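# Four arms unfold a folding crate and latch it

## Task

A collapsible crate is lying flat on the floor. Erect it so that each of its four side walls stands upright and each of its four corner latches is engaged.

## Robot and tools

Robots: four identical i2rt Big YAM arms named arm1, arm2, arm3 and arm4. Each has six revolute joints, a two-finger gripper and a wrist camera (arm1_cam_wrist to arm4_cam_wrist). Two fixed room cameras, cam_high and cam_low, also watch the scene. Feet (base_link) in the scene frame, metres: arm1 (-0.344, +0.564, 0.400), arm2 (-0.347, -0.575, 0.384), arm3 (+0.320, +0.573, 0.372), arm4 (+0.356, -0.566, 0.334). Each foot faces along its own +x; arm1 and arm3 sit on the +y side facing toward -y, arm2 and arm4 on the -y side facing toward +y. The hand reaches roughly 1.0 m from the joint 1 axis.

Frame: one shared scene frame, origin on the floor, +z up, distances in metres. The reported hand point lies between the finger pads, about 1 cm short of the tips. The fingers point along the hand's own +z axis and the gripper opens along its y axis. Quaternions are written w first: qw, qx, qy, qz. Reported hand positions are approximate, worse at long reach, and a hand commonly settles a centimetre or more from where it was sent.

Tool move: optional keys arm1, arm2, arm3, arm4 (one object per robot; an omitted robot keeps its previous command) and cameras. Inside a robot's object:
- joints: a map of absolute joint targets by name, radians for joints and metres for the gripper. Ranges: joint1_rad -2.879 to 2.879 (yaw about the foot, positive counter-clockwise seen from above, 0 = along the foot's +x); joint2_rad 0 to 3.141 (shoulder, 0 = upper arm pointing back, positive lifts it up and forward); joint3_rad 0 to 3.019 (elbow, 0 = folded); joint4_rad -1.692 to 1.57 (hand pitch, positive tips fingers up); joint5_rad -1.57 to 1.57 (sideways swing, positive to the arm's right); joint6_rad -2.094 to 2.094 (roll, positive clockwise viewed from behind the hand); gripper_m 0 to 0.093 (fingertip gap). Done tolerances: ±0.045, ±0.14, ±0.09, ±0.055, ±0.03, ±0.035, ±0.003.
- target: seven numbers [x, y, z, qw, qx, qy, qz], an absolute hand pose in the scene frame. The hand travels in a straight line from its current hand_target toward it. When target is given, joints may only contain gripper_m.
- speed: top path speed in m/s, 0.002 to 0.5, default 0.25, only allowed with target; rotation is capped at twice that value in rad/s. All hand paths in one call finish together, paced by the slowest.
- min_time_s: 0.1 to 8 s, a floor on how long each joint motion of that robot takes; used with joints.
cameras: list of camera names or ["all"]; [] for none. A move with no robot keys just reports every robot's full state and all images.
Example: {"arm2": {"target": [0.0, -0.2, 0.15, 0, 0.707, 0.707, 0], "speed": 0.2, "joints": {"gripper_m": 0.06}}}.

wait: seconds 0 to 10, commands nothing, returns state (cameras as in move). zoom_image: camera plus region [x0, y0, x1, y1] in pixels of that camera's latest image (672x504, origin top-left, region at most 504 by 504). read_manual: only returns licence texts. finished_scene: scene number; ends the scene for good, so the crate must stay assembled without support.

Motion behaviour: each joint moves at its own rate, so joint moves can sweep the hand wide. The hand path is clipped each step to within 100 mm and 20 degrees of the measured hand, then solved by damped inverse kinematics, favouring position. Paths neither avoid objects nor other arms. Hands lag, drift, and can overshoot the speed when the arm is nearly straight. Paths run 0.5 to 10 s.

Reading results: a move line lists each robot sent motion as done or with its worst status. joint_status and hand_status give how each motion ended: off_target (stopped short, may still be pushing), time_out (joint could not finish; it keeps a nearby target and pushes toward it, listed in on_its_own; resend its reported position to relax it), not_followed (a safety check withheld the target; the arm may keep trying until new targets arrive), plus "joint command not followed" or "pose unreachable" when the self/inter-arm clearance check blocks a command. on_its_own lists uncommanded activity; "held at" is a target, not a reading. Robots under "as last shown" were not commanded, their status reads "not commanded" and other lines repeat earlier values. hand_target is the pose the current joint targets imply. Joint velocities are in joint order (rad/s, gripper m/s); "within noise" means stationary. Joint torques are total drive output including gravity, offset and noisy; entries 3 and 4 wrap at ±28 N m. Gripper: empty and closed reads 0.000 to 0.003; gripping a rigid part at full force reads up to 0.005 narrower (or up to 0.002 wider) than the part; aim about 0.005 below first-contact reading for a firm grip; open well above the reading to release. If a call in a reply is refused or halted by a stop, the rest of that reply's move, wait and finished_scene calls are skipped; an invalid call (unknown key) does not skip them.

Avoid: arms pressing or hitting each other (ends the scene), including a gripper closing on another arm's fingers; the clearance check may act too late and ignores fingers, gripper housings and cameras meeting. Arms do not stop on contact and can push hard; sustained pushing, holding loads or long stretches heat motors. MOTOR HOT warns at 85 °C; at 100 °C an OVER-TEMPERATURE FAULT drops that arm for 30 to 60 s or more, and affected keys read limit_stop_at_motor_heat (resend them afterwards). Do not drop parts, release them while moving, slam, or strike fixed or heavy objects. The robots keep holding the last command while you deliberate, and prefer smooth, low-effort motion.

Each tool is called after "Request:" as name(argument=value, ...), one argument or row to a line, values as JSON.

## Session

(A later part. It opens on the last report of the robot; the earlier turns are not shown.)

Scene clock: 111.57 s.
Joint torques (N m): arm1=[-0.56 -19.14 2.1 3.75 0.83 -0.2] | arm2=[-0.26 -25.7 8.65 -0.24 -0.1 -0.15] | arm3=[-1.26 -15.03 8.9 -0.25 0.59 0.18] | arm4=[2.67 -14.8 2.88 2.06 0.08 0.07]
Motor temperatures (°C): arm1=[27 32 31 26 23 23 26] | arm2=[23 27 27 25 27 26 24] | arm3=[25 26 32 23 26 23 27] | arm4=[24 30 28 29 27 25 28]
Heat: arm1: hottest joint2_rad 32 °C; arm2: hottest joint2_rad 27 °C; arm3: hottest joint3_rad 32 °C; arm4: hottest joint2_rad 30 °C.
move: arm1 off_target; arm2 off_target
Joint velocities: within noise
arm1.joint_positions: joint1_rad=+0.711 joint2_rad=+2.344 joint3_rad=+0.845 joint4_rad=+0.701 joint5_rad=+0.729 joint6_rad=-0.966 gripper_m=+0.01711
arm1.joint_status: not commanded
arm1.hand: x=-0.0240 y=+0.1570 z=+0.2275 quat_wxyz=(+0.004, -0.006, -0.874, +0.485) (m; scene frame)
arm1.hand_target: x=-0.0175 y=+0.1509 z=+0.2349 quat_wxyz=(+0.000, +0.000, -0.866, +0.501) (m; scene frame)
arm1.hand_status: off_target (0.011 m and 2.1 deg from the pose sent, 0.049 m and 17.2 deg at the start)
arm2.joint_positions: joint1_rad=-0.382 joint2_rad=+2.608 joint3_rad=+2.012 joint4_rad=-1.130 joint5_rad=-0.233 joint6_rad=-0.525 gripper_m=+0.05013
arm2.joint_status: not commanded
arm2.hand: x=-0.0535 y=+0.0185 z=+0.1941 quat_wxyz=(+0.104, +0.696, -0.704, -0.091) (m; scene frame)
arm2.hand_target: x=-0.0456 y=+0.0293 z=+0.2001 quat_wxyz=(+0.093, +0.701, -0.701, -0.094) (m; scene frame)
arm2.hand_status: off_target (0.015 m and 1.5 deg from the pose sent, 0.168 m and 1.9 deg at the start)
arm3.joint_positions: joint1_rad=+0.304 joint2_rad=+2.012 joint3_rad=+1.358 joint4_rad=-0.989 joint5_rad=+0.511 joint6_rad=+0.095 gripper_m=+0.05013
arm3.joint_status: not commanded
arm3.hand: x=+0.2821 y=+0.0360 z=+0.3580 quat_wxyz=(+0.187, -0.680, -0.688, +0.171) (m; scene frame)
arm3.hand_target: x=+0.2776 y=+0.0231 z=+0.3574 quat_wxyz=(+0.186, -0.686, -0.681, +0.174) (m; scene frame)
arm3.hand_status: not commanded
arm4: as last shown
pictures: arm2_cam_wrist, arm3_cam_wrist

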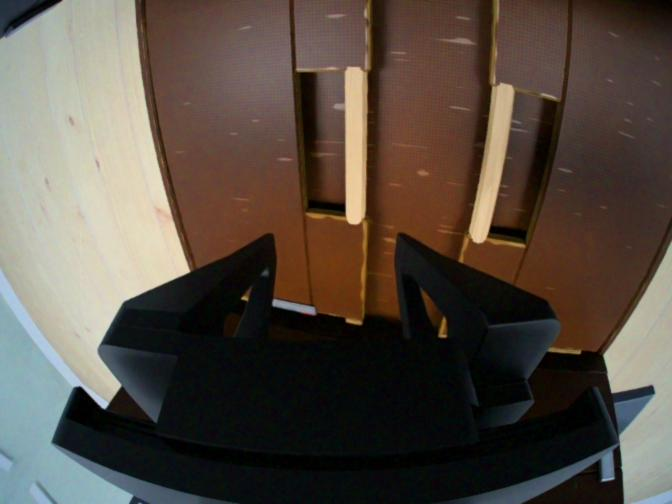

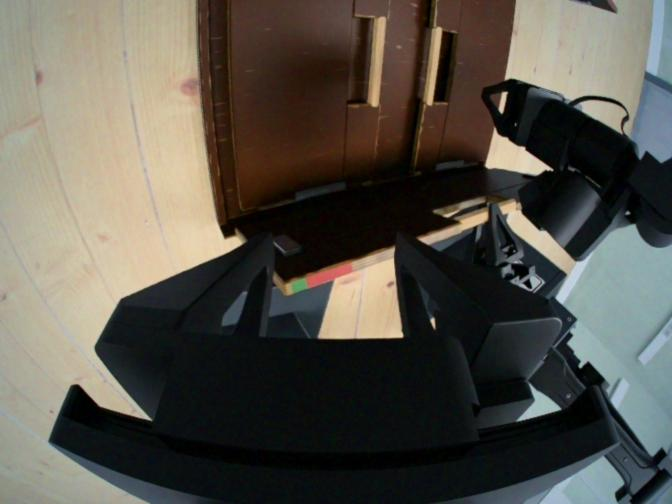

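Request:
move(
  arm1={"target": [-0.017, 0.196, 0.240, 0, 0, 0.7934, -0.6088], "speed": 0.1},
  arm2={"target": [-0.057, 0.021, 0.098, 0.0923, 0.7010, -0.7010, -0.0923], "speed": 0.22},
  cameras=["arm2_cam_wrist"],
)

Scene clock: 117.73 s.
Joint torques (N m): arm1=[-0.32 -17.14 0.98 3.32 0.24 -0.1] | arm2=[0.56 -25.64 7.82 0.4 -0.08 -0.05] | arm3=[-1.2 -14.74 8.68 -0.25 0.6 0.23] | arm4=[2.73 -14.8 2.86 2.06 0.08 0.07]
Motor temperatures (°C): arm1=[27 32 31 26 23 23 26] | arm2=[23 28 27 24 27 26 24] | arm3=[25 26 32 23 26 23 27] | arm4=[24 30 27 29 26 25 28]
Heat: arm1: hottest joint2_rad 32 °C; arm2: hottest joint2_rad 28 °C; arm3: hottest joint3_rad 32 °C; arm4: hottest joint2_rad 30 °C.
move: arm1 done; arm2 off_target
Joint velocities: within noise
arm1.joint_positions: joint1_rad=+0.840 joint2_rad=+2.499 joint3_rad=+0.795 joint4_rad=+1.189 joint5_rad=+0.968 joint6_rad=-1.132 gripper_m=+0.01714
arm1.joint_status: not commanded
arm1.hand: x=-0.0226 y=+0.1989 z=+0.2394 quat_wxyz=(+0.004, -0.002, -0.798, +0.603) (m; scene frame)
arm1.hand_target: x=-0.0166 y=+0.1952 z=+0.2405 quat_wxyz=(+0.000, +0.001, -0.793, +0.609) (m; scene frame)
arm1.hand_status: done (0.006 m and 1.0 deg from the pose sent, 0.042 m and 17.0 deg at the start)
arm2.joint_positions: joint1_rad=-0.379 joint2_rad=+2.771 joint3_rad=+2.039 joint4_rad=-1.010 joint5_rad=-0.231 joint6_rad=-0.525 gripper_m=+0.05013
arm2.joint_status: not commanded
arm2.hand: x=-0.0642 y=+0.0032 z=+0.0939 quat_wxyz=(+0.111, +0.697, -0.703, -0.088) (m; scene frame)
arm2.hand_target: x=-0.0596 y=+0.0204 z=+0.0980 quat_wxyz=(+0.093, +0.702, -0.700, -0.092) (m; scene frame)
arm2.hand_status: off_target (0.020 m and 2.3 deg from the pose sent, 0.096 m and 1.5 deg at the start)
arm3, arm4: as last shown
pictures: arm2_cam_wrist

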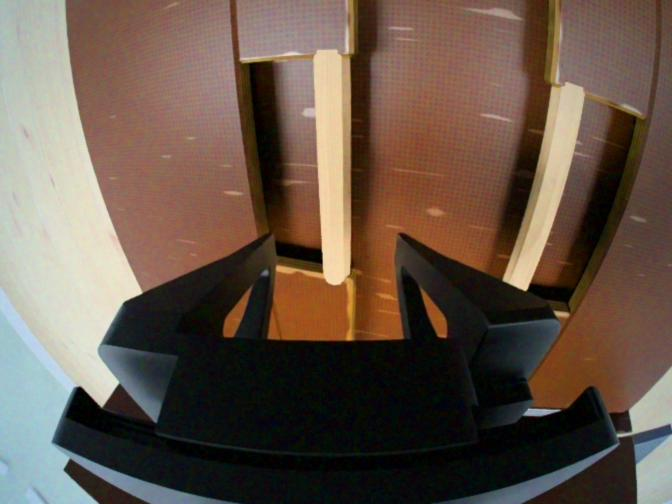

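Request:
move(
  arm1={"target": [-0.017, 0.212, 0.238, 0, 0, 0.776, -0.631], "speed": 0.08},
  arm2={"target": [-0.0746, 0.028, 0.040, 0.080, 0.7025, -0.7025, -0.093], "speed": 0.12},
  cameras=["arm2_cam_wrist", "cam_low"],
)

Scene clock: 121.00 s.
Joint torques (N m): arm1=[-0.32 -17.03 0.65 3.07 0.23 0] | arm2=[0.15 -26.23 7.47 0.42 -0.06 0.06] | arm3=[-1.55 -14.56 8.79 -0.23 0.58 0.19] | arm4=[2.67 -14.74 2.88 2.06 0.08 0.06]
Motor temperatures (°C): arm1=[27 32 31 26 23 23 26] | arm2=[23 28 27 24 27 26 24] | arm3=[25 26 32 23 26 23 27] | arm4=[24 30 27 29 26 25 28]
Heat: arm1: hottest joint2_rad 32 °C; arm2: hottest joint2_rad 28 °C; arm3: hottest joint3_rad 32 °C; arm4: hottest joint2_rad 30 °C.
move: arm1 done; arm2 off_target
Joint velocities: within noise
arm1.joint_positions: joint1_rad=+0.879 joint2_rad=+2.547 joint3_rad=+0.795 joint4_rad=+1.313 joint5_rad=+1.031 joint6_rad=-1.187 gripper_m=+0.01714
arm1.joint_status: not commanded
arm1.hand: x=-0.0220 y=+0.2129 z=+0.2413 quat_wxyz=(+0.005, -0.002, -0.779, +0.627) (m; scene frame)
arm1.hand_target: x=-0.0170 y=+0.2117 z=+0.2388 quat_wxyz=(+0.001, +0.000, -0.775, +0.631) (m; scene frame)
arm1.hand_status: done (0.006 m and 0.8 deg from the pose sent, 0.014 m and 4.2 deg at the start)
arm2.joint_positions: joint1_rad=-0.352 joint2_rad=+2.886 joint3_rad=+2.095 joint4_rad=-0.923 joint5_rad=-0.229 joint6_rad=-0.501 gripper_m=+0.05013
arm2.joint_status: not commanded
arm2.hand: x=-0.0814 y=+0.0079 z=+0.0324 quat_wxyz=(+0.100, +0.700, -0.702, -0.089) (m; scene frame)
arm2.hand_target: x=-0.0745 y=+0.0267 z=+0.0406 quat_wxyz=(+0.080, +0.701, -0.702, -0.093) (m; scene frame)
arm2.hand_status: off_target (0.023 m and 2.4 deg from the pose sent, 0.060 m and 3.7 deg at the start)
arm3, arm4: as last shown
pictures: arm2_cam_wrist, cam_low

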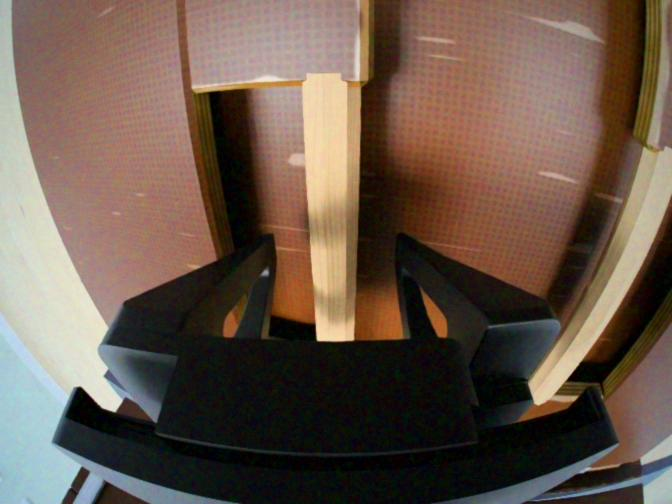

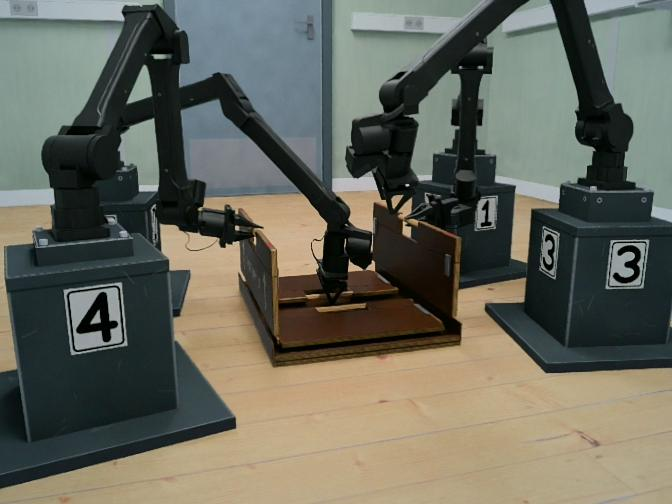

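Request:
move(
  arm2={"joints": {"gripper_m": 0.008}},
  arm1={"target": [-0.017, 0.2155, 0.238, 0, 0, 0.774, -0.633], "speed": 0.05},
  cameras=[],
)

Scene clock: 124.03 s.
Joint torques (N m): arm1=[0.67 -16.38 0.53 3.19 0.41 0] | arm2=[0.32 -26.29 7.49 0.42 -0.04 0.04] | arm3=[-1.38 -14.27 8.75 -0.27 0.59 0.18] | arm4=[2.67 -14.8 2.86 2.06 0.08 0.07]
Motor temperatures (°C): arm1=[27 32 31 26 23 23 26] | arm2=[23 28 27 24 27 26 24] | arm3=[25 26 32 23 26 23 27] | arm4=[24 30 27 29 26 25 28]
Heat: arm1: hottest joint2_rad 32 °C; arm2: hottest joint2_rad 28 °C; arm3: hottest joint3_rad 32 °C; arm4: hottest joint2_rad 30 °C.
move: arm1 done; arm2 off_target
Joint velocities: within noise
arm1.joint_positions: joint1_rad=+0.879 joint2_rad=+2.551 joint3_rad=+0.796 joint4_rad=+1.322 joint5_rad=+1.034 joint6_rad=-1.193 gripper_m=+0.01714
arm1.joint_status: not commanded
arm1.hand: x=-0.0225 y=+0.2128 z=+0.2409 quat_wxyz=(+0.006, -0.003, -0.777, +0.629) (m; scene frame)
arm1.hand_target: x=-0.0172 y=+0.2155 z=+0.2376 quat_wxyz=(+0.002, +0.003, -0.775, +0.633) (m; scene frame)
arm1.hand_status: done (0.007 m and 1.0 deg from the pose sent, 0.006 m and 1.1 deg at the start)
arm2.joint_positions: joint1_rad=-0.353 joint2_rad=+2.886 joint3_rad=+2.095 joint4_rad=-0.923 joint5_rad=-0.239 joint6_rad=-0.509 gripper_m=+0.01654
arm2.joint_status: gripper_m off_target (ended at +0.01657, target +0.00800)
arm2.hand: x=-0.0819 y=+0.0083 z=+0.0328 quat_wxyz=(+0.101, +0.701, -0.700, -0.094) (m; scene frame)
arm2.hand_target: x=-0.0749 y=+0.0270 z=+0.0410 quat_wxyz=(+0.081, +0.703, -0.700, -0.098) (m; scene frame)
arm2.hand_status: not commanded
arm3, arm4: as last shown
pictures: none
No camera images: "cameras" was empty.

Request:
zoom_image(
  camera="cam_low",
  region=[220, 190, 470, 370],
)

Scaled by 2.016 from the camera's 672x504 image, which has a finer 960x720 frame.
This view is cut from an older image: the scene may have changed since it was taken.

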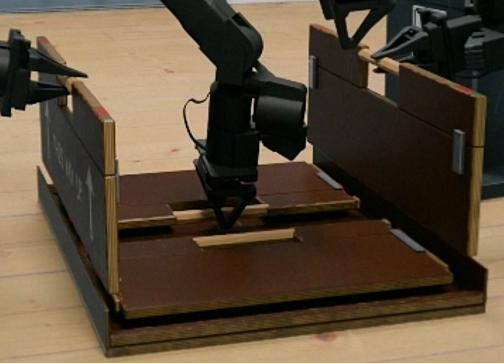

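Request:
move(
  cameras=["cam_low", "cam_high", "arm4_cam_wrist"],
)

Request:
zoom_image(
  camera="cam_low",
  region=[225, 195, 345, 285],
)

Request:
zoom_image(
  camera="cam_high",
  region=[250, 225, 420, 405],
)

Scene clock: 130.33 s.
Joint torques (N m): arm1=[0.85 -16.38 0.36 3.02 0.44 0.06] | arm2=[0.32 -26.17 7.5 0.43 -0.04 0.04] | arm3=[-1.2 -15.09 8.76 -0.28 0.6 0.2] | arm4=[2.67 -14.8 2.88 2.06 0.08 0.06]
Motor temperatures (°C): arm1=[27 32 30 26 23 23 26] | arm2=[23 28 27 24 27 26 25] | arm3=[25 26 32 23 26 23 27] | arm4=[24 30 27 29 26 25 28]
Heat: arm1: hottest joint2_rad 32 °C; arm2: hottest joint2_rad 28 °C; arm3: hottest joint3_rad 32 °C; arm4: hottest joint2_rad 30 °C.
Joint velocities: within noise
arm1.joint_positions: joint1_rad=+0.879 joint2_rad=+2.551 joint3_rad=+0.796 joint4_rad=+1.322 joint5_rad=+1.034 joint6_rad=-1.193 gripper_m=+0.01714
arm1.joint_status: not commanded
arm1.hand: x=-0.0225 y=+0.2128 z=+0.2409 quat_wxyz=(+0.006, -0.003, -0.777, +0.629) (m; scene frame)
arm1.hand_target: x=-0.0172 y=+0.2155 z=+0.2376 quat_wxyz=(+0.002, +0.003, -0.775, +0.633) (m; scene frame)
arm1.hand_status: done (0.007 m and 1.0 deg from the pose sent, 0.006 m and 1.1 deg at the start)
arm2.joint_positions: joint1_rad=-0.353 joint2_rad=+2.886 joint3_rad=+2.095 joint4_rad=-0.923 joint5_rad=-0.239 joint6_rad=-0.509 gripper_m=+0.01654
arm2.joint_status: gripper_m off_target (ended at +0.01657, target +0.00800)
arm2.hand: x=-0.0819 y=+0.0083 z=+0.0328 quat_wxyz=(+0.101, +0.701, -0.700, -0.094) (m; scene frame)
arm2.hand_target: x=-0.0749 y=+0.0270 z=+0.0410 quat_wxyz=(+0.081, +0.703, -0.700, -0.098) (m; scene frame)
arm2.hand_status: not commanded
arm3.joint_positions: joint1_rad=+0.304 joint2_rad=+2.012 joint3_rad=+1.358 joint4_rad=-0.989 joint5_rad=+0.511 joint6_rad=+0.095 gripper_m=+0.05013
arm3.joint_status: not commanded
arm3.hand: x=+0.2821 y=+0.0360 z=+0.3580 quat_wxyz=(+0.187, -0.680, -0.688, +0.171) (m; scene frame)
arm3.hand_target: x=+0.2776 y=+0.0231 z=+0.3574 quat_wxyz=(+0.186, -0.686, -0.681, +0.174) (m; scene frame)
arm3.hand_status: not commanded
arm4.joint_positions: joint1_rad=+0.855 joint2_rad=+2.341 joint3_rad=+0.843 joint4_rad=+1.083 joint5_rad=+1.037 joint6_rad=-1.197 gripper_m=+0.01623
arm4.joint_status: not commanded
arm4.hand: x=-0.0172 y=-0.1864 z=+0.2427 quat_wxyz=(-0.630, +0.776, -0.009, +0.001) (m; scene frame)
arm4.hand_target: x=-0.0220 y=-0.1910 z=+0.2375 quat_wxyz=(-0.631, +0.776, +0.000, +0.000) (m; scene frame)
arm4.hand_status: not commanded
pictures: arm4_cam_wrist, cam_high, cam_low

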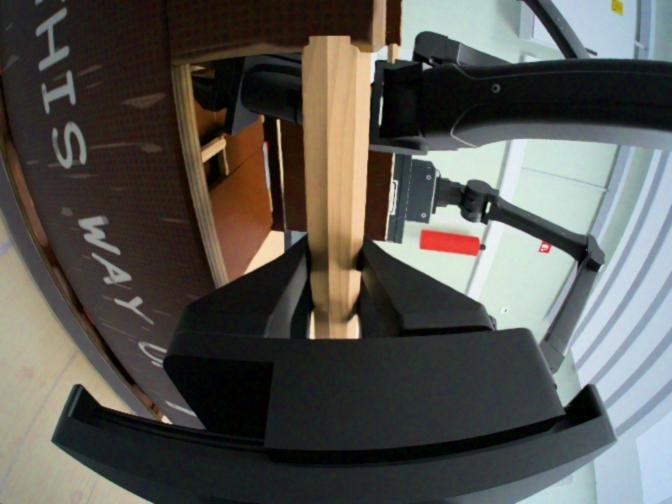

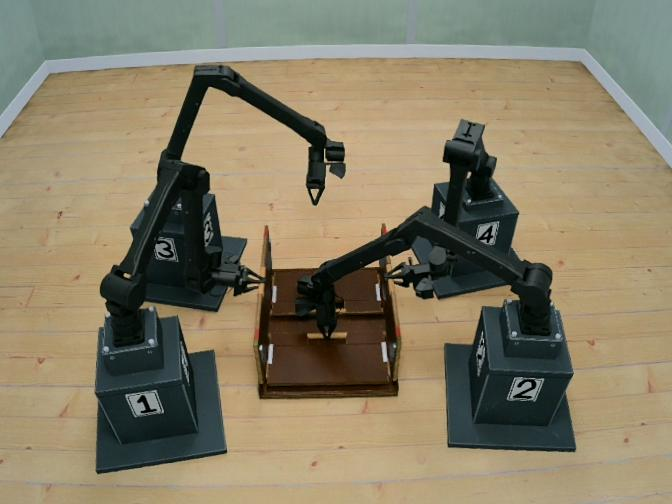

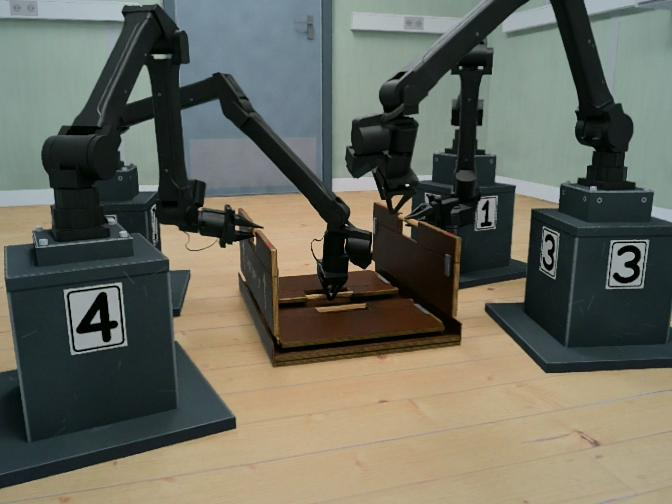

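Scaled by 4.200 from the camera's 672x504 image, which has a finer 960x720 frame.

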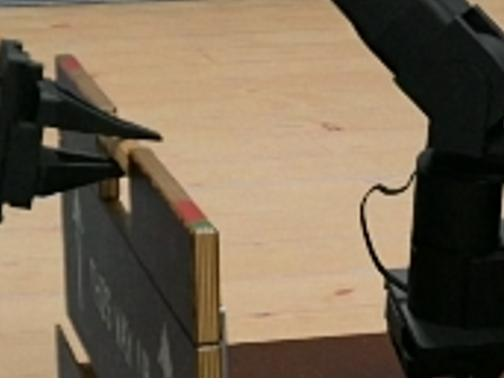

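Scaled by 2.800 from the camera's 672x504 image, which has a finer 960x720 frame.

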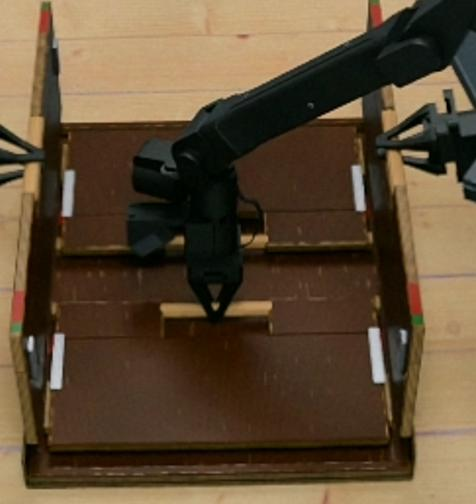

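Request:
move(
  arm2={"target": [-0.082, 0.027, 0.106, 0, 0.7071, -0.7071, 0], "speed": 0.12},
  cameras=[],
)

Request:
move(
  arm2={"target": [-0.104, 0.026, 0.161, -0.0923, 0.7010, -0.7010, 0.0923], "speed": 0.12},
  cameras=["cam_high", "arm2_cam_wrist"],
)

Scene clock: 137.53 s.
Joint torques (N m): arm1=[0.26 -16.79 0.25 3.1 0.4 0.01] | arm2=[0.79 -29.39 4.85 0.39 0.92 0.12] | arm3=[-1.61 -14.51 8.84 -0.39 0.58 0.17] | arm4=[2.73 -14.8 2.88 2.06 0.08 0.06]
Motor temperatures (°C): arm1=[27 32 30 26 23 23 26] | arm2=[23 29 27 24 27 26 25] | arm3=[25 26 33 23 26 23 27] | arm4=[24 30 27 29 26 25 28]
Heat: arm1: hottest joint2_rad 32 °C; arm2: hottest joint2_rad 29 °C; arm3: hottest joint3_rad 33 °C; arm4: hottest joint2_rad 30 °C.
move: arm2 off_target
Joint velocities: within noise
arm1, arm3, arm4: as last shown
arm2.joint_positions: joint1_rad=-0.289 joint2_rad=+2.719 joint3_rad=+1.880 joint4_rad=-0.778 joint5_rad=-0.022 joint6_rad=-0.429 gripper_m=+0.01654
arm2.joint_status: not commanded
arm2.hand: x=-0.0863 y=+0.0084 z=+0.0766 quat_wxyz=(+0.025, +0.708, -0.706, -0.002) (m; scene frame)
arm2.hand_target: x=-0.0804 y=+0.0276 z=+0.1052 quat_wxyz=(-0.002, +0.707, -0.707, +0.000) (m; scene frame)
arm2.hand_status: off_target (0.035 m and 2.9 deg from the pose sent, 0.076 m and 15.9 deg at the start)
pictures: none
No camera images: "cameras" was empty.

Scene clock: 139.23 s.
Joint torques (N m): arm1=[0.15 -16.5 0.38 2.95 0.42 0.01] | arm2=[0.79 -28.28 4.78 0.42 1.03 0.09] | arm3=[-1.49 -14.39 8.76 -0.25 0.61 0.22] | arm4=[2.73 -14.8 2.86 2.06 0.08 0.07]
Motor temperatures (°C): arm1=[27 32 30 26 23 23 26] | arm2=[23 29 27 24 27 26 25] | arm3=[25 26 33 23 26 23 27] | arm4=[24 30 27 29 26 25 28]
Heat: arm1: hottest joint2_rad 32 °C; arm2: hottest joint2_rad 29 °C; arm3: hottest joint3_rad 33 °C; arm4: hottest joint2_rad 30 °C.
move: arm2 off_target
Joint velocities: within noise
arm1, arm3, arm4: as last shown
arm2.joint_positions: joint1_rad=-0.192 joint2_rad=+2.559 joint3_rad=+1.690 joint4_rad=-0.668 joint5_rad=+0.228 joint6_rad=-0.337 gripper_m=+0.01654
arm2.joint_status: not commanded
arm2.hand: x=-0.1058 y=+0.0085 z=+0.1313 quat_wxyz=(-0.065, +0.704, -0.701, +0.095) (m; scene frame)
arm2.hand_target: x=-0.1030 y=+0.0253 z=+0.1599 quat_wxyz=(-0.091, +0.701, -0.701, +0.094) (m; scene frame)
arm2.hand_status: off_target (0.035 m and 3.2 deg from the pose sent, 0.088 m and 17.3 deg at the start)
pictures: arm2_cam_wrist, cam_high

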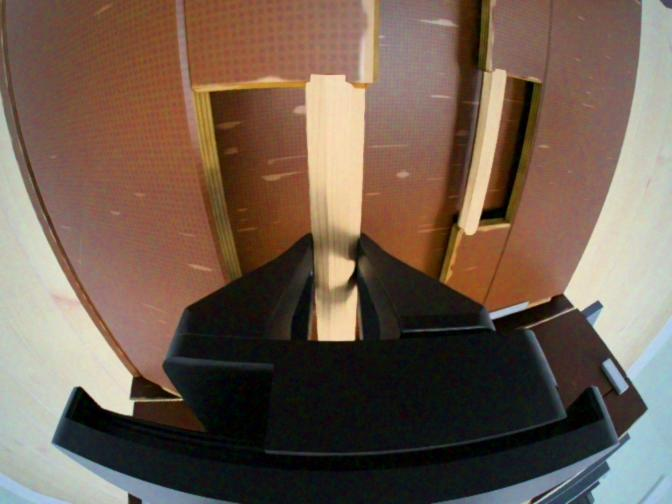

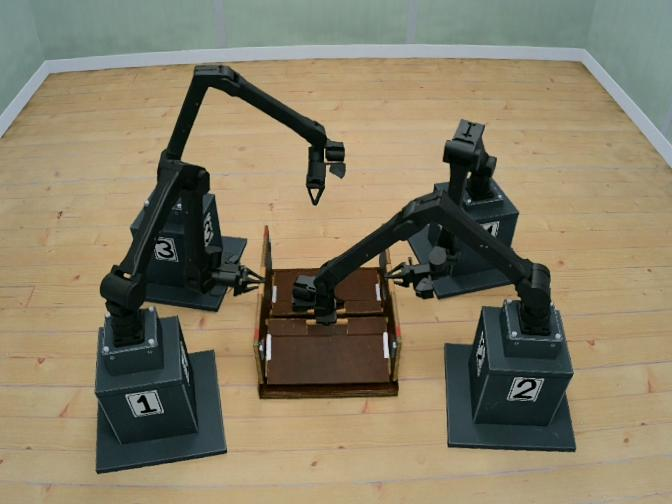

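Request:
move(
  arm2={"target": [-0.139, 0.025, 0.210, -0.1711, 0.6861, -0.6861, 0.1711], "speed": 0.12},
  arm3={"target": [0.10, 0.0, 0.30, 0.0923, 0.7010, 0.7010, 0.0923], "speed": 0.3},
  cameras=[],
)

Request:
move(
  arm2={"target": [-0.184, 0.024, 0.245, -0.2476, 0.6623, -0.6623, 0.2476], "speed": 0.12},
  arm3={"target": [-0.010, 0.0, 0.20, 0.0923, 0.7010, 0.7010, 0.0923], "speed": 0.3},
  cameras=["arm3_cam_wrist"],
)

Scene clock: 146.13 s.
Joint torques (N m): arm1=[0.26 -16.09 0.32 3.03 0.44 0.03] | arm2=[0.79 -28.04 4.79 0.35 0.96 0.08] | arm3=[-0.44 -16.44 9.2 -0.35 -0.2 -0.05] | arm4=[2.73 -14.8 2.88 2.06 0.08 0.07]
Motor temperatures (°C): arm1=[27 32 30 26 23 23 26] | arm2=[23 29 27 24 27 26 25] | arm3=[25 26 33 23 26 23 27] | arm4=[24 30 27 29 26 25 28]
Heat: arm1: hottest joint2_rad 32 °C; arm2: hottest joint2_rad 29 °C; arm3: hottest joint3_rad 33 °C; arm4: hottest joint2_rad 30 °C.
move: arm2 off_target; arm3 off_target
Joint velocities: within noise
arm1, arm4: as last shown
arm2.joint_positions: joint1_rad=-0.083 joint2_rad=+2.460 joint3_rad=+1.576 joint4_rad=-0.625 joint5_rad=+0.462 joint6_rad=-0.239 gripper_m=+0.01654
arm2.joint_status: not commanded
arm2.hand: x=-0.1364 y=+0.0085 z=+0.1764 quat_wxyz=(-0.147, +0.690, -0.686, +0.179) (m; scene frame)
arm2.hand_target: x=-0.1365 y=+0.0257 z=+0.2091 quat_wxyz=(-0.173, +0.685, -0.687, +0.171) (m; scene frame)
arm2.hand_status: off_target (0.037 m and 2.9 deg from the pose sent, 0.087 m and 15.2 deg at the start)
arm3.joint_positions: joint1_rad=-0.212 joint2_rad=+2.231 joint3_rad=+1.647 joint4_rad=-1.093 joint5_rad=-0.231 joint6_rad=-0.429 gripper_m=+0.05013
arm3.joint_status: not commanded
arm3.hand: x=+0.1078 y=+0.0107 z=+0.3062 quat_wxyz=(-0.090, -0.705, -0.697, -0.091) (m; scene frame)
arm3.hand_target: x=+0.1062 y=-0.0006 z=+0.2995 quat_wxyz=(-0.093, -0.700, -0.702, -0.091) (m; scene frame)
arm3.hand_status: off_target (0.015 m and 0.7 deg from the pose sent, 0.194 m and 44.4 deg at the start)
pictures: none
No camera images: "cameras" was empty.

Scene clock: 148.07 s.
Joint torques (N m): arm1=[0.38 -16.56 0.25 3.1 0.46 0.02] | arm2=[1.2 -27.58 4.96 -0.32 0.8 0.1] | arm3=[-0.97 -18.67 9.1 -0.5 0.07 -0.06] | arm4=[2.73 -14.8 2.88 2.07 0.08 0.06]
Motor temperatures (°C): arm1=[27 32 30 26 23 23 26] | arm2=[23 29 27 24 27 26 25] | arm3=[25 26 33 23 26 23 27] | arm4=[24 30 27 29 26 25 28]
Heat: arm1: hottest joint2_rad 32 °C; arm2: hottest joint2_rad 29 °C; arm3: hottest joint3_rad 33 °C; arm4: hottest joint2_rad 30 °C.
move: arm2 off_target; arm3 off_target
Joint velocities: within noise
arm1, arm4: as last shown
arm2.joint_positions: joint1_rad=+0.040 joint2_rad=+2.420 joint3_rad=+1.530 joint4_rad=-0.651 joint5_rad=+0.705 joint6_rad=-0.111 gripper_m=+0.01654
arm2.joint_status: not commanded
arm2.hand: x=-0.1762 y=+0.0089 z=+0.2110 quat_wxyz=(-0.229, +0.665, -0.662, +0.259) (m; scene frame)
arm2.hand_target: x=-0.1820 y=+0.0237 z=+0.2434 quat_wxyz=(-0.247, +0.661, -0.663, +0.249) (m; scene frame)
arm2.hand_status: off_target (0.038 m and 2.6 deg from the pose sent, 0.085 m and 14.6 deg at the start)
arm3.joint_positions: joint1_rad=-0.365 joint2_rad=+2.527 joint3_rad=+1.934 joint4_rad=-1.116 joint5_rad=-0.222 joint6_rad=-0.585 gripper_m=+0.05013
arm3.joint_status: not commanded
arm3.hand: x=-0.0058 y=+0.0065 z=+0.2089 quat_wxyz=(-0.095, -0.705, -0.697, -0.091) (m; scene frame)
arm3.hand_target: x=-0.0140 y=+0.0029 z=+0.1991 quat_wxyz=(-0.094, -0.704, -0.698, -0.090) (m; scene frame)
arm3.hand_status: off_target (0.012 m and 0.7 deg from the pose sent, 0.159 m and 0.7 deg at the start)
pictures: arm3_cam_wrist

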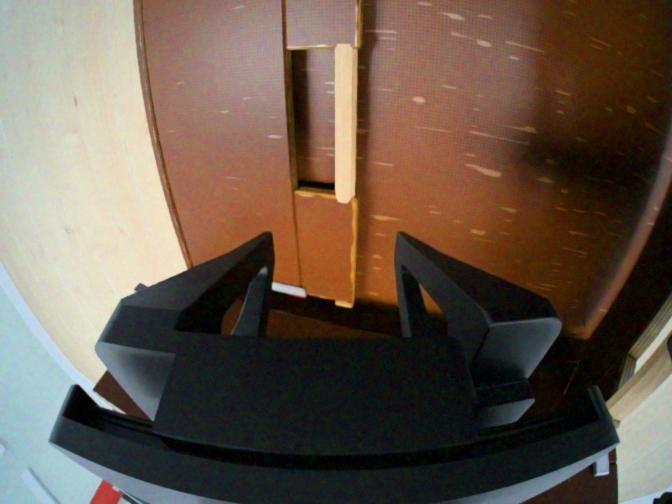

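Request:
move(
  arm2={"target": [-0.242, 0.022, 0.272, -0.3210, 0.6300, -0.6300, 0.3210], "speed": 0.12},
  arm3={"target": [0.009, -0.0095, 0.087, 0.0923, 0.7010, 0.7010, 0.0923], "speed": 0.2},
  cameras=["arm3_cam_wrist", "cam_high"],
)

Scene clock: 155.13 s.
Joint torques (N m): arm1=[0.62 -16.26 0.34 3.06 0.44 0.03] | arm2=[0.79 -26.17 6.26 -1.47 1.21 0.19] | arm3=[0.85 -18.96 8.18 0.18 0.02 0.12] | arm4=[2.67 -14.8 2.88 2.06 0.08 0.06]
Motor temperatures (°C): arm1=[27 32 29 26 23 23 26] | arm2=[23 29 27 24 27 26 25] | arm3=[25 27 33 23 26 23 27] | arm4=[24 30 27 29 26 25 28]
Heat: arm1: hottest joint2_rad 32 °C; arm2: hottest joint2_rad 29 °C; arm3: hottest joint3_rad 33 °C; arm4: hottest joint2_rad 30 °C.
move: arm2 off_target; arm3 off_target
Joint velocities: within noise
arm1, arm4: as last shown
arm2.joint_positions: joint1_rad=+0.193 joint2_rad=+2.421 joint3_rad=+1.544 joint4_rad=-0.792 joint5_rad=+0.926 joint6_rad=+0.088 gripper_m=+0.01654
arm2.joint_status: not commanded
arm2.hand: x=-0.2401 y=+0.0097 z=+0.2422 quat_wxyz=(-0.309, +0.638, -0.626, +0.325) (m; scene frame)
arm2.hand_target: x=-0.2451 y=+0.0233 z=+0.2718 quat_wxyz=(-0.322, +0.632, -0.627, +0.321) (m; scene frame)
arm2.hand_status: off_target (0.032 m and 1.8 deg from the pose sent, 0.091 m and 13.8 deg at the start)
arm3.joint_positions: joint1_rad=-0.337 joint2_rad=+2.734 joint3_rad=+2.030 joint4_rad=-1.009 joint5_rad=-0.222 joint6_rad=-0.573 gripper_m=+0.05013
arm3.joint_status: not commanded
arm3.hand: x=+0.0104 y=-0.0021 z=+0.1003 quat_wxyz=(-0.093, -0.700, -0.702, -0.094) (m; scene frame)
arm3.hand_target: x=+0.0124 y=-0.0111 z=+0.0883 quat_wxyz=(-0.093, -0.699, -0.703, -0.090) (m; scene frame)
arm3.hand_status: off_target (0.015 m and 0.3 deg from the pose sent, 0.124 m and 0.7 deg at the start)
pictures: arm3_cam_wrist, cam_high

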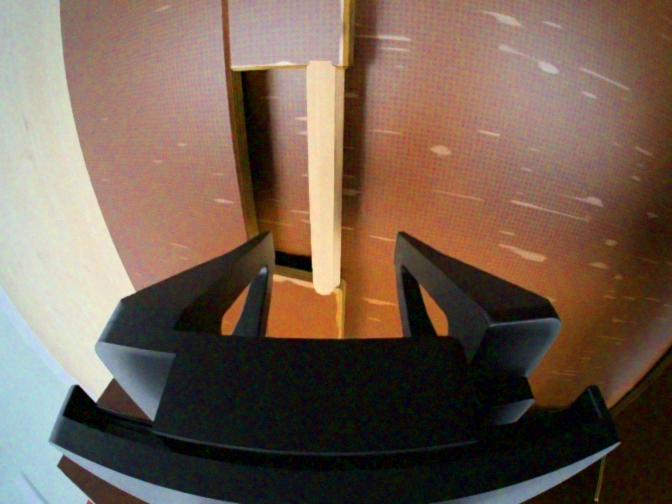

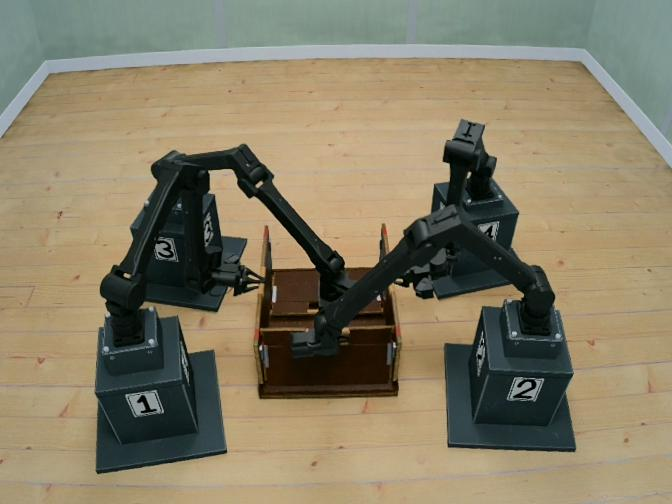

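Request:
move(
  arm2={"target": [-0.293, 0.020, 0.279, -0.3851, 0.5930, -0.5930, 0.3851], "speed": 0.1},
  arm3={"target": [0.0315, -0.0125, 0.026, 0.0923, 0.7010, 0.7010, 0.0923], "speed": 0.12},
  cameras=["arm3_cam_wrist", "cam_high", "cam_low"],
)

Scene clock: 158.90 s.
Joint torques (N m): arm1=[0.32 -16.62 0.42 2.93 0.42 0.01] | arm2=[1.26 -26.81 5.55 -2.3 1.46 0.49] | arm3=[0.91 -19.08 7.76 0.42 -0.11 0.14] | arm4=[2.67 -14.8 2.86 2.06 0.08 0.07]
Motor temperatures (°C): arm1=[27 32 29 26 23 23 26] | arm2=[23 30 27 24 28 26 25] | arm3=[25 27 33 23 26 23 27] | arm4=[24 30 27 29 26 25 28]
Heat: arm1: hottest joint2_rad 32 °C; arm2: hottest joint2_rad 30 °C; arm3: hottest joint3_rad 33 °C; arm4: hottest joint2_rad 30 °C.
move: arm2 off_target; arm3 off_target
Joint velocities: within noise
arm1: as last shown
arm1.hand_target: x=-0.0171 y=+0.2154 z=+0.2376 quat_wxyz=(+0.002, +0.003, -0.775, +0.633) (m; scene frame)
arm2.joint_positions: joint1_rad=+0.290 joint2_rad=+2.526 joint3_rad=+1.680 joint4_rad=-1.087 joint5_rad=+1.097 joint6_rad=+0.370 gripper_m=+0.01654
arm2.joint_status: not commanded
arm2.hand: x=-0.2801 y=+0.0114 z=+0.2492 quat_wxyz=(-0.368, +0.599, -0.595, +0.389) (m; scene frame)
arm2.hand_target: x=-0.2883 y=+0.0205 z=+0.2780 quat_wxyz=(-0.384, +0.591, -0.596, +0.385) (m; scene frame)
arm2.hand_status: off_target (0.034 m and 2.1 deg from the pose sent, 0.065 m and 12.8 deg at the start)
arm3.joint_positions: joint1_rad=-0.322 joint2_rad=+2.849 joint3_rad=+2.089 joint4_rad=-0.951 joint5_rad=-0.222 joint6_rad=-0.542 gripper_m=+0.05013
arm3.joint_status: not commanded
arm3.hand: x=+0.0228 y=-0.0012 z=+0.0406 quat_wxyz=(-0.091, -0.705, -0.697, -0.096) (m; scene frame)
arm3.hand_target: x=+0.0287 y=-0.0090 z=+0.0262 quat_wxyz=(-0.092, -0.703, -0.699, -0.092) (m; scene frame)
arm3.hand_status: off_target (0.020 m and 0.8 deg from the pose sent, 0.078 m and 0.3 deg at the start)
arm4.joint_positions: joint1_rad=+0.855 joint2_rad=+2.341 joint3_rad=+0.842 joint4_rad=+1.083 joint5_rad=+1.037 joint6_rad=-1.197 gripper_m=+0.01623
arm4.joint_status: not commanded
arm4.hand: x=-0.0166 y=-0.1867 z=+0.2424 quat_wxyz=(-0.630, +0.776, -0.009, +0.001) (m; scene frame)
arm4.hand_target: x=-0.0214 y=-0.1913 z=+0.2373 quat_wxyz=(-0.630, +0.776, +0.001, +0.000) (m; scene frame)
arm4.hand_status: not commanded
pictures: arm3_cam_wrist, cam_high, cam_low

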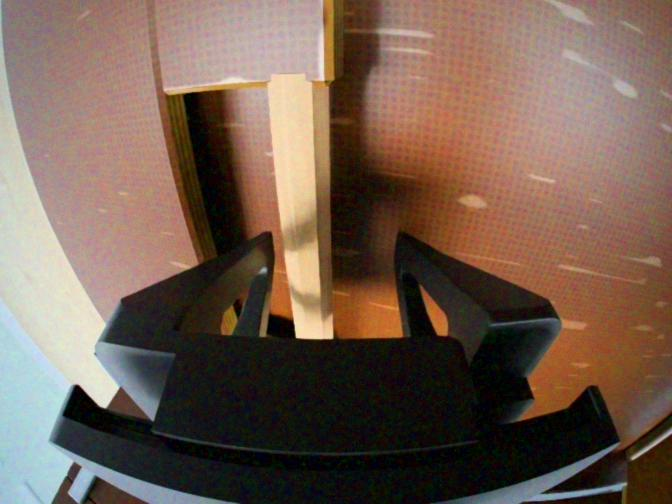

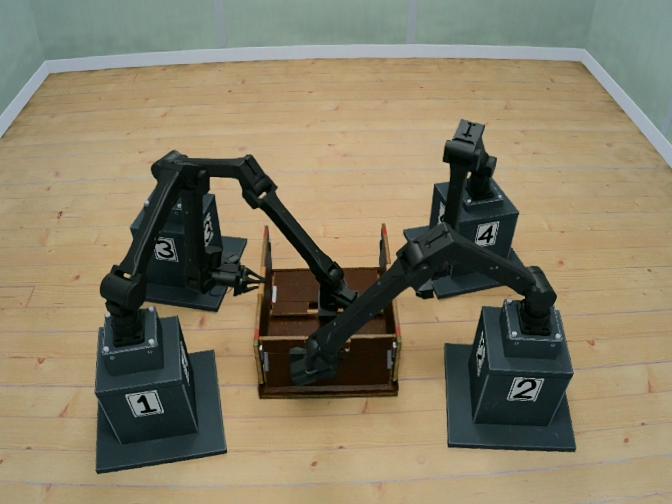

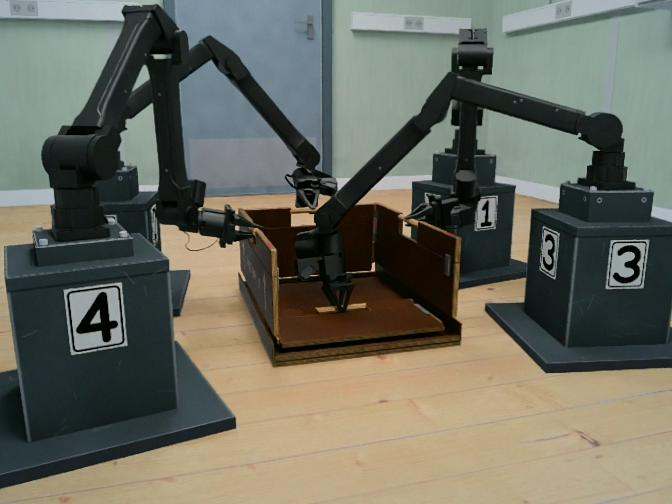

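Request:
move(
  arm2={"target": [-0.315, 0.018, 0.279, -0.4056, 0.5792, -0.5792, 0.4056], "speed": 0.08},
  arm3={"target": [0.0395, -0.0125, 0.021, 0.0923, 0.7010, 0.7010, 0.0923], "speed": 0.1},
  cameras=["arm3_cam_wrist", "cam_high"],
)

Request:
zoom_image(
  camera="cam_high",
  region=[245, 300, 415, 405],
)

Scene clock: 162.40 s.
Joint torques (N m): arm1=[0.79 -16.03 0.31 2.92 0.38 0.03] | arm2=[2.43 -27.22 5.33 -2.5 0.88 0.6] | arm3=[0.73 -18.9 7.16 0.43 -0.17 0.13] | arm4=[2.67 -14.8 2.86 2.06 0.08 0.07]
Motor temperatures (°C): arm1=[27 32 29 26 23 23 26] | arm2=[23 30 27 25 28 26 25] | arm3=[25 27 33 23 26 23 27] | arm4=[24 30 27 29 26 25 28]
Heat: arm1: hottest joint2_rad 32 °C; arm2: hottest joint2_rad 30 °C; arm3: hottest joint3_rad 33 °C; arm4: hottest joint2_rad 30 °C.
move: arm2 off_target; arm3 off_target
Joint velocities: within noise
arm1, arm4: as last shown
arm1.hand_target: x=-0.0170 y=+0.2154 z=+0.2376 quat_wxyz=(+0.002, +0.003, -0.775, +0.632) (m; scene frame)
arm2.joint_positions: joint1_rad=+0.327 joint2_rad=+2.585 joint3_rad=+1.757 joint4_rad=-1.257 joint5_rad=+1.154 joint6_rad=+0.527 gripper_m=+0.01654
arm2.joint_status: not commanded
arm2.hand: x=-0.2969 y=+0.0114 z=+0.2501 quat_wxyz=(-0.392, +0.582, -0.581, +0.413) (m; scene frame)
arm2.hand_target: x=-0.3139 y=+0.0186 z=+0.2782 quat_wxyz=(-0.406, +0.579, -0.579, +0.405) (m; scene frame)
arm2.hand_status: off_target (0.035 m and 1.7 deg from the pose sent, 0.046 m and 5.5 deg at the start)
arm3.joint_positions: joint1_rad=-0.296 joint2_rad=+2.849 joint3_rad=+2.089 joint4_rad=-0.945 joint5_rad=-0.222 joint6_rad=-0.531 gripper_m=+0.05013
arm3.joint_status: not commanded
arm3.hand: x=+0.0372 y=-0.0101 z=+0.0404 quat_wxyz=(-0.090, -0.699, -0.703, -0.094) (m; scene frame)
arm3.hand_target: x=+0.0448 y=-0.0123 z=+0.0225 quat_wxyz=(-0.091, -0.699, -0.703, -0.096) (m; scene frame)
arm3.hand_status: off_target (0.020 m and 0.4 deg from the pose sent, 0.028 m and 0.8 deg at the start)
pictures: arm3_cam_wrist, cam_high

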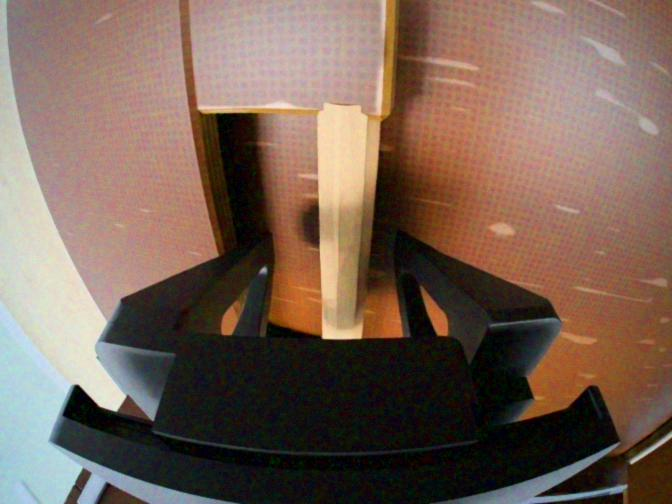

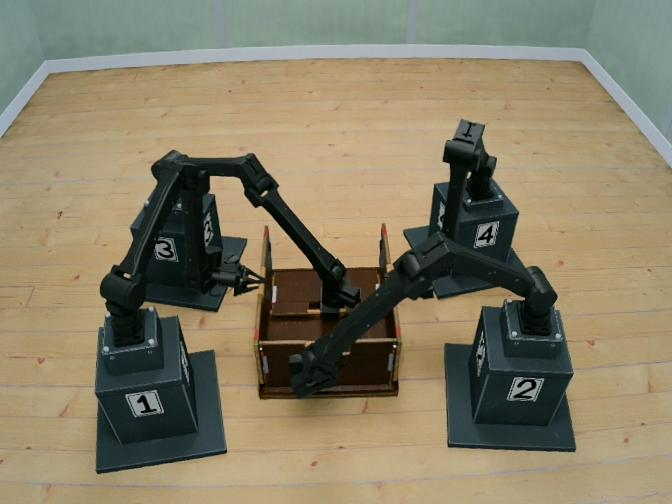

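Scaled by 2.965 from the camera's 672x504 image, which has a finer 960x720 frame.

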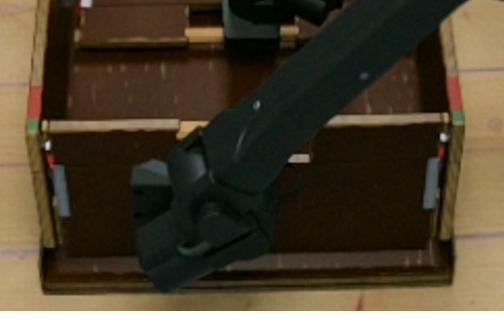

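Request:
move(
  arm3={"target": [0.038, -0.0125, 0.026, 0.0923, 0.7010, 0.7010, 0.0923], "speed": 0.1, "joints": {"gripper_m": 0.008}},
  arm2={"target": [-0.321, 0.018, 0.279, -0.4056, 0.5792, -0.5792, 0.4056], "speed": 0.08},
  cameras=["arm3_cam_wrist", "cam_high", "cam_low"],
)

Request:
zoom_image(
  camera="cam_high",
  region=[245, 315, 325, 375],
)

Request:
zoom_image(
  camera="cam_high",
  region=[340, 315, 420, 375],
)

Scene clock: 167.23 s.
Joint torques (N m): arm1=[0.67 -16.56 0.2 3.17 0.37 0.01] | arm2=[3.25 -26.99 5.24 -2.69 0.66 0.58] | arm3=[-0.38 -19.43 6.83 0.51 -0.02 0.12] | arm4=[2.73 -14.8 2.88 2.06 0.09 0.07]
Motor temperatures (°C): arm1=[27 32 29 26 23 23 26] | arm2=[23 31 27 25 28 26 25] | arm3=[25 27 33 23 26 23 27] | arm4=[24 30 27 29 26 25 28]
Heat: arm1: hottest joint2_rad 32 °C; arm2: hottest joint2_rad 31 °C; arm3: hottest joint3_rad 33 °C; arm4: hottest joint2_rad 30 °C.
move: arm2 off_target; arm3 off_target
Joint velocities: within noise
arm1.joint_positions: joint1_rad=+0.879 joint2_rad=+2.551 joint3_rad=+0.796 joint4_rad=+1.322 joint5_rad=+1.034 joint6_rad=-1.193 gripper_m=+0.01714
arm1.joint_status: not commanded
arm1.hand: x=-0.0225 y=+0.2128 z=+0.2409 quat_wxyz=(+0.006, -0.003, -0.777, +0.629) (m; scene frame)
arm1.hand_target: x=-0.0170 y=+0.2154 z=+0.2376 quat_wxyz=(+0.002, +0.003, -0.775, +0.632) (m; scene frame)
arm1.hand_status: not commanded
arm2.joint_positions: joint1_rad=+0.327 joint2_rad=+2.591 joint3_rad=+1.766 joint4_rad=-1.277 joint5_rad=+1.154 joint6_rad=+0.541 gripper_m=+0.01654
arm2.joint_status: not commanded
arm2.hand: x=-0.2969 y=+0.0110 z=+0.2499 quat_wxyz=(-0.391, +0.581, -0.581, +0.416) (m; scene frame)
arm2.hand_target: x=-0.3200 y=+0.0181 z=+0.2775 quat_wxyz=(-0.405, +0.581, -0.578, +0.405) (m; scene frame)
arm2.hand_status: off_target (0.038 m and 2.0 deg from the pose sent, 0.038 m and 1.7 deg at the start)
arm3.joint_positions: joint1_rad=-0.304 joint2_rad=+2.849 joint3_rad=+2.089 joint4_rad=-0.942 joint5_rad=-0.228 joint6_rad=-0.534 gripper_m=+0.01629
arm3.joint_status: gripper_m off_target (ended at +0.01632, target +0.00800)
arm3.hand: x=+0.0332 y=-0.0091 z=+0.0405 quat_wxyz=(-0.094, -0.701, -0.701, -0.093) (m; scene frame)
arm3.hand_target: x=+0.0340 y=-0.0101 z=+0.0264 quat_wxyz=(-0.094, -0.703, -0.699, -0.091) (m; scene frame)
arm3.hand_status: off_target (0.016 m and 0.2 deg from the pose sent, 0.015 m and 0.4 deg at the start)
arm4: as last shown
pictures: arm3_cam_wrist, cam_high, cam_low

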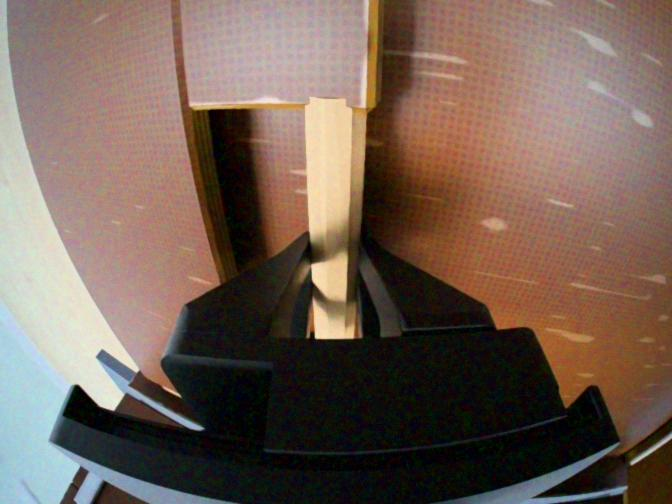

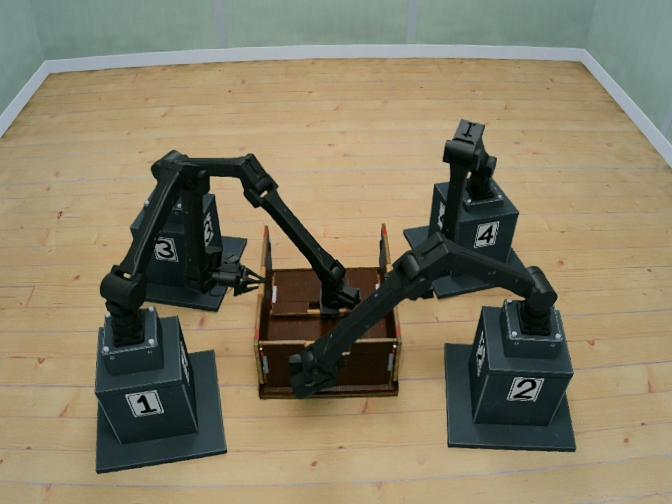

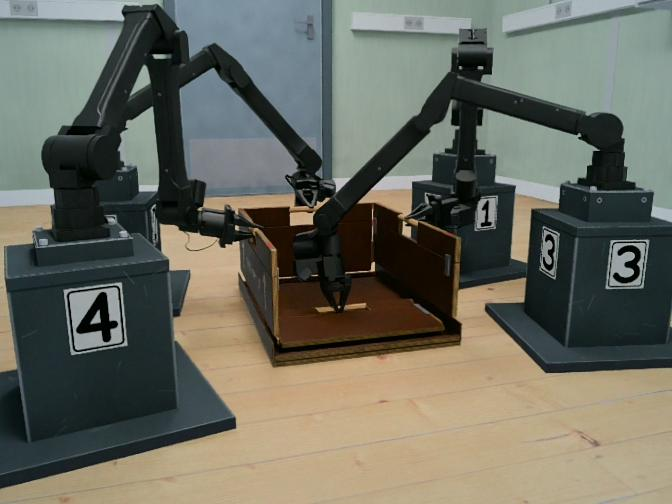

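Scaled by 6.300 from the camera's 672x504 image, which has a finer 960x720 frame.

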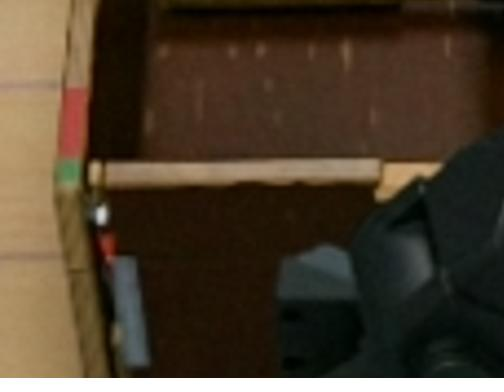

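Scaled by 6.300 from the camera's 672x504 image, which has a finer 960x720 frame.

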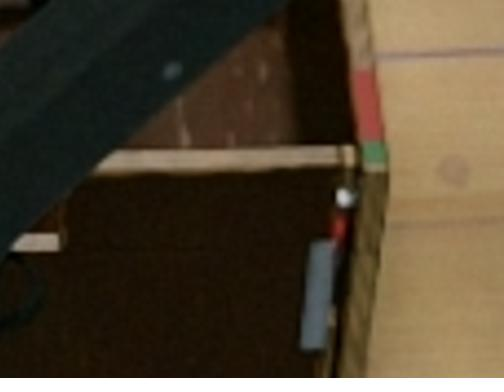

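Request:
move(
  arm3={"target": [0.0405, -0.011, 0.107, 0, 0.7071, 0.7071, 0], "speed": 0.12},
  arm2={"target": [-0.308, 0.018, 0.278, -0.4056, 0.5792, -0.5792, 0.4056], "speed": 0.08},
  cameras=[],
)

Request:
move(
  arm3={"target": [0.061, -0.013, 0.165, -0.0923, 0.7010, 0.7010, -0.0923], "speed": 0.12},
  cameras=["cam_high"],
)

Scene clock: 174.03 s.
Joint torques (N m): arm1=[0.85 -16.32 0.38 3 0.36 0.02] | arm2=[1.49 -27.93 3.92 -1.17 1.04 0.2] | arm3=[0.67 -23.12 3.59 0.36 0.52 0.09] | arm4=[2.73 -14.8 2.88 2.06 0.09 0.07]
Motor temperatures (°C): arm1=[27 32 29 26 23 23 26] | arm2=[23 30 27 25 28 26 26] | arm3=[25 27 32 23 26 23 27] | arm4=[24 30 26 29 26 25 28]
Heat: arm1: hottest joint2_rad 32 °C; arm2: hottest joint2_rad 30 °C; arm3: hottest joint3_rad 32 °C; arm4: hottest joint2_rad 30 °C.
move: arm2 off_target; arm3 off_target
Joint velocities: within noise
arm1, arm4: as last shown
arm2.joint_positions: joint1_rad=+0.327 joint2_rad=+2.591 joint3_rad=+1.766 joint4_rad=-1.275 joint5_rad=+1.156 joint6_rad=+0.539 gripper_m=+0.01654
arm2.joint_status: not commanded
arm2.hand: x=-0.2968 y=+0.0114 z=+0.2500 quat_wxyz=(-0.392, +0.581, -0.580, +0.416) (m; scene frame)
arm2.hand_target: x=-0.3076 y=+0.0186 z=+0.2771 quat_wxyz=(-0.406, +0.579, -0.579, +0.405) (m; scene frame)
arm2.hand_status: off_target (0.031 m and 1.9 deg from the pose sent, 0.031 m and 2.0 deg at the start)
arm3.joint_positions: joint1_rad=-0.239 joint2_rad=+2.653 joint3_rad=+1.831 joint4_rad=-0.756 joint5_rad=-0.017 joint6_rad=-0.448 gripper_m=+0.01629
arm3.joint_status: not commanded
arm3.hand: x=+0.0395 y=-0.0082 z=+0.0912 quat_wxyz=(-0.008, -0.709, -0.705, -0.007) (m; scene frame)
arm3.hand_target: x=+0.0436 y=-0.0144 z=+0.1060 quat_wxyz=(-0.004, -0.707, -0.707, +0.002) (m; scene frame)
arm3.hand_status: off_target (0.016 m and 1.3 deg from the pose sent, 0.067 m and 15.2 deg at the start)
pictures: none
No camera images: "cameras" was empty.

Scene clock: 175.73 s.
Joint torques (N m): arm1=[0.73 -16.5 0.39 3.15 0.43 0.01] | arm2=[1.49 -27.99 3.9 -1.16 1.04 0.2] | arm3=[0.32 -22.53 3.85 0.51 0.9 -0.04] | arm4=[2.67 -14.74 2.88 2.06 0.08 0.07]
Motor temperatures (°C): arm1=[27 32 29 26 23 23 26] | arm2=[23 30 27 25 28 26 26] | arm3=[25 28 32 23 26 23 27] | arm4=[24 30 26 29 26 25 28]
Heat: arm1: hottest joint2_rad 32 °C; arm2: hottest joint2_rad 30 °C; arm3: hottest joint3_rad 32 °C; arm4: hottest joint2_rad 30 °C.
move: arm3 off_target
Joint velocities: within noise
arm1, arm2, arm4: as last shown
arm3.joint_positions: joint1_rad=-0.143 joint2_rad=+2.496 joint3_rad=+1.648 joint4_rad=-0.649 joint5_rad=+0.232 joint6_rad=-0.353 gripper_m=+0.01629
arm3.joint_status: not commanded
arm3.hand: x=+0.0603 y=-0.0079 z=+0.1455 quat_wxyz=(+0.089, -0.707, -0.697, +0.081) (m; scene frame)
arm3.hand_target: x=+0.0628 y=-0.0143 z=+0.1646 quat_wxyz=(+0.092, -0.700, -0.702, +0.093) (m; scene frame)
arm3.hand_status: off_target (0.020 m and 1.6 deg from the pose sent, 0.077 m and 16.2 deg at the start)
pictures: cam_high

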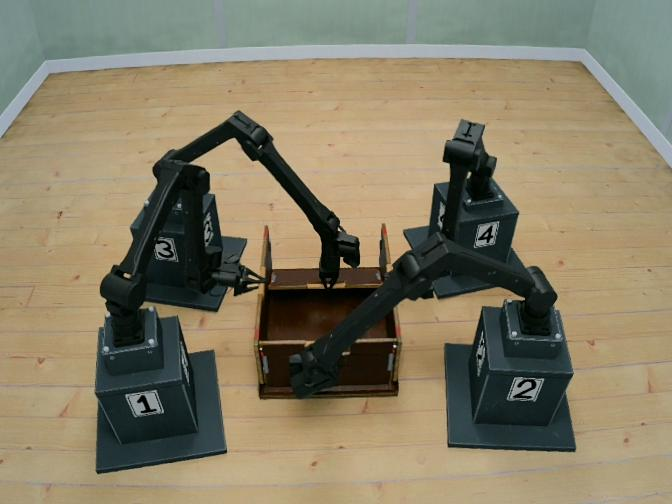

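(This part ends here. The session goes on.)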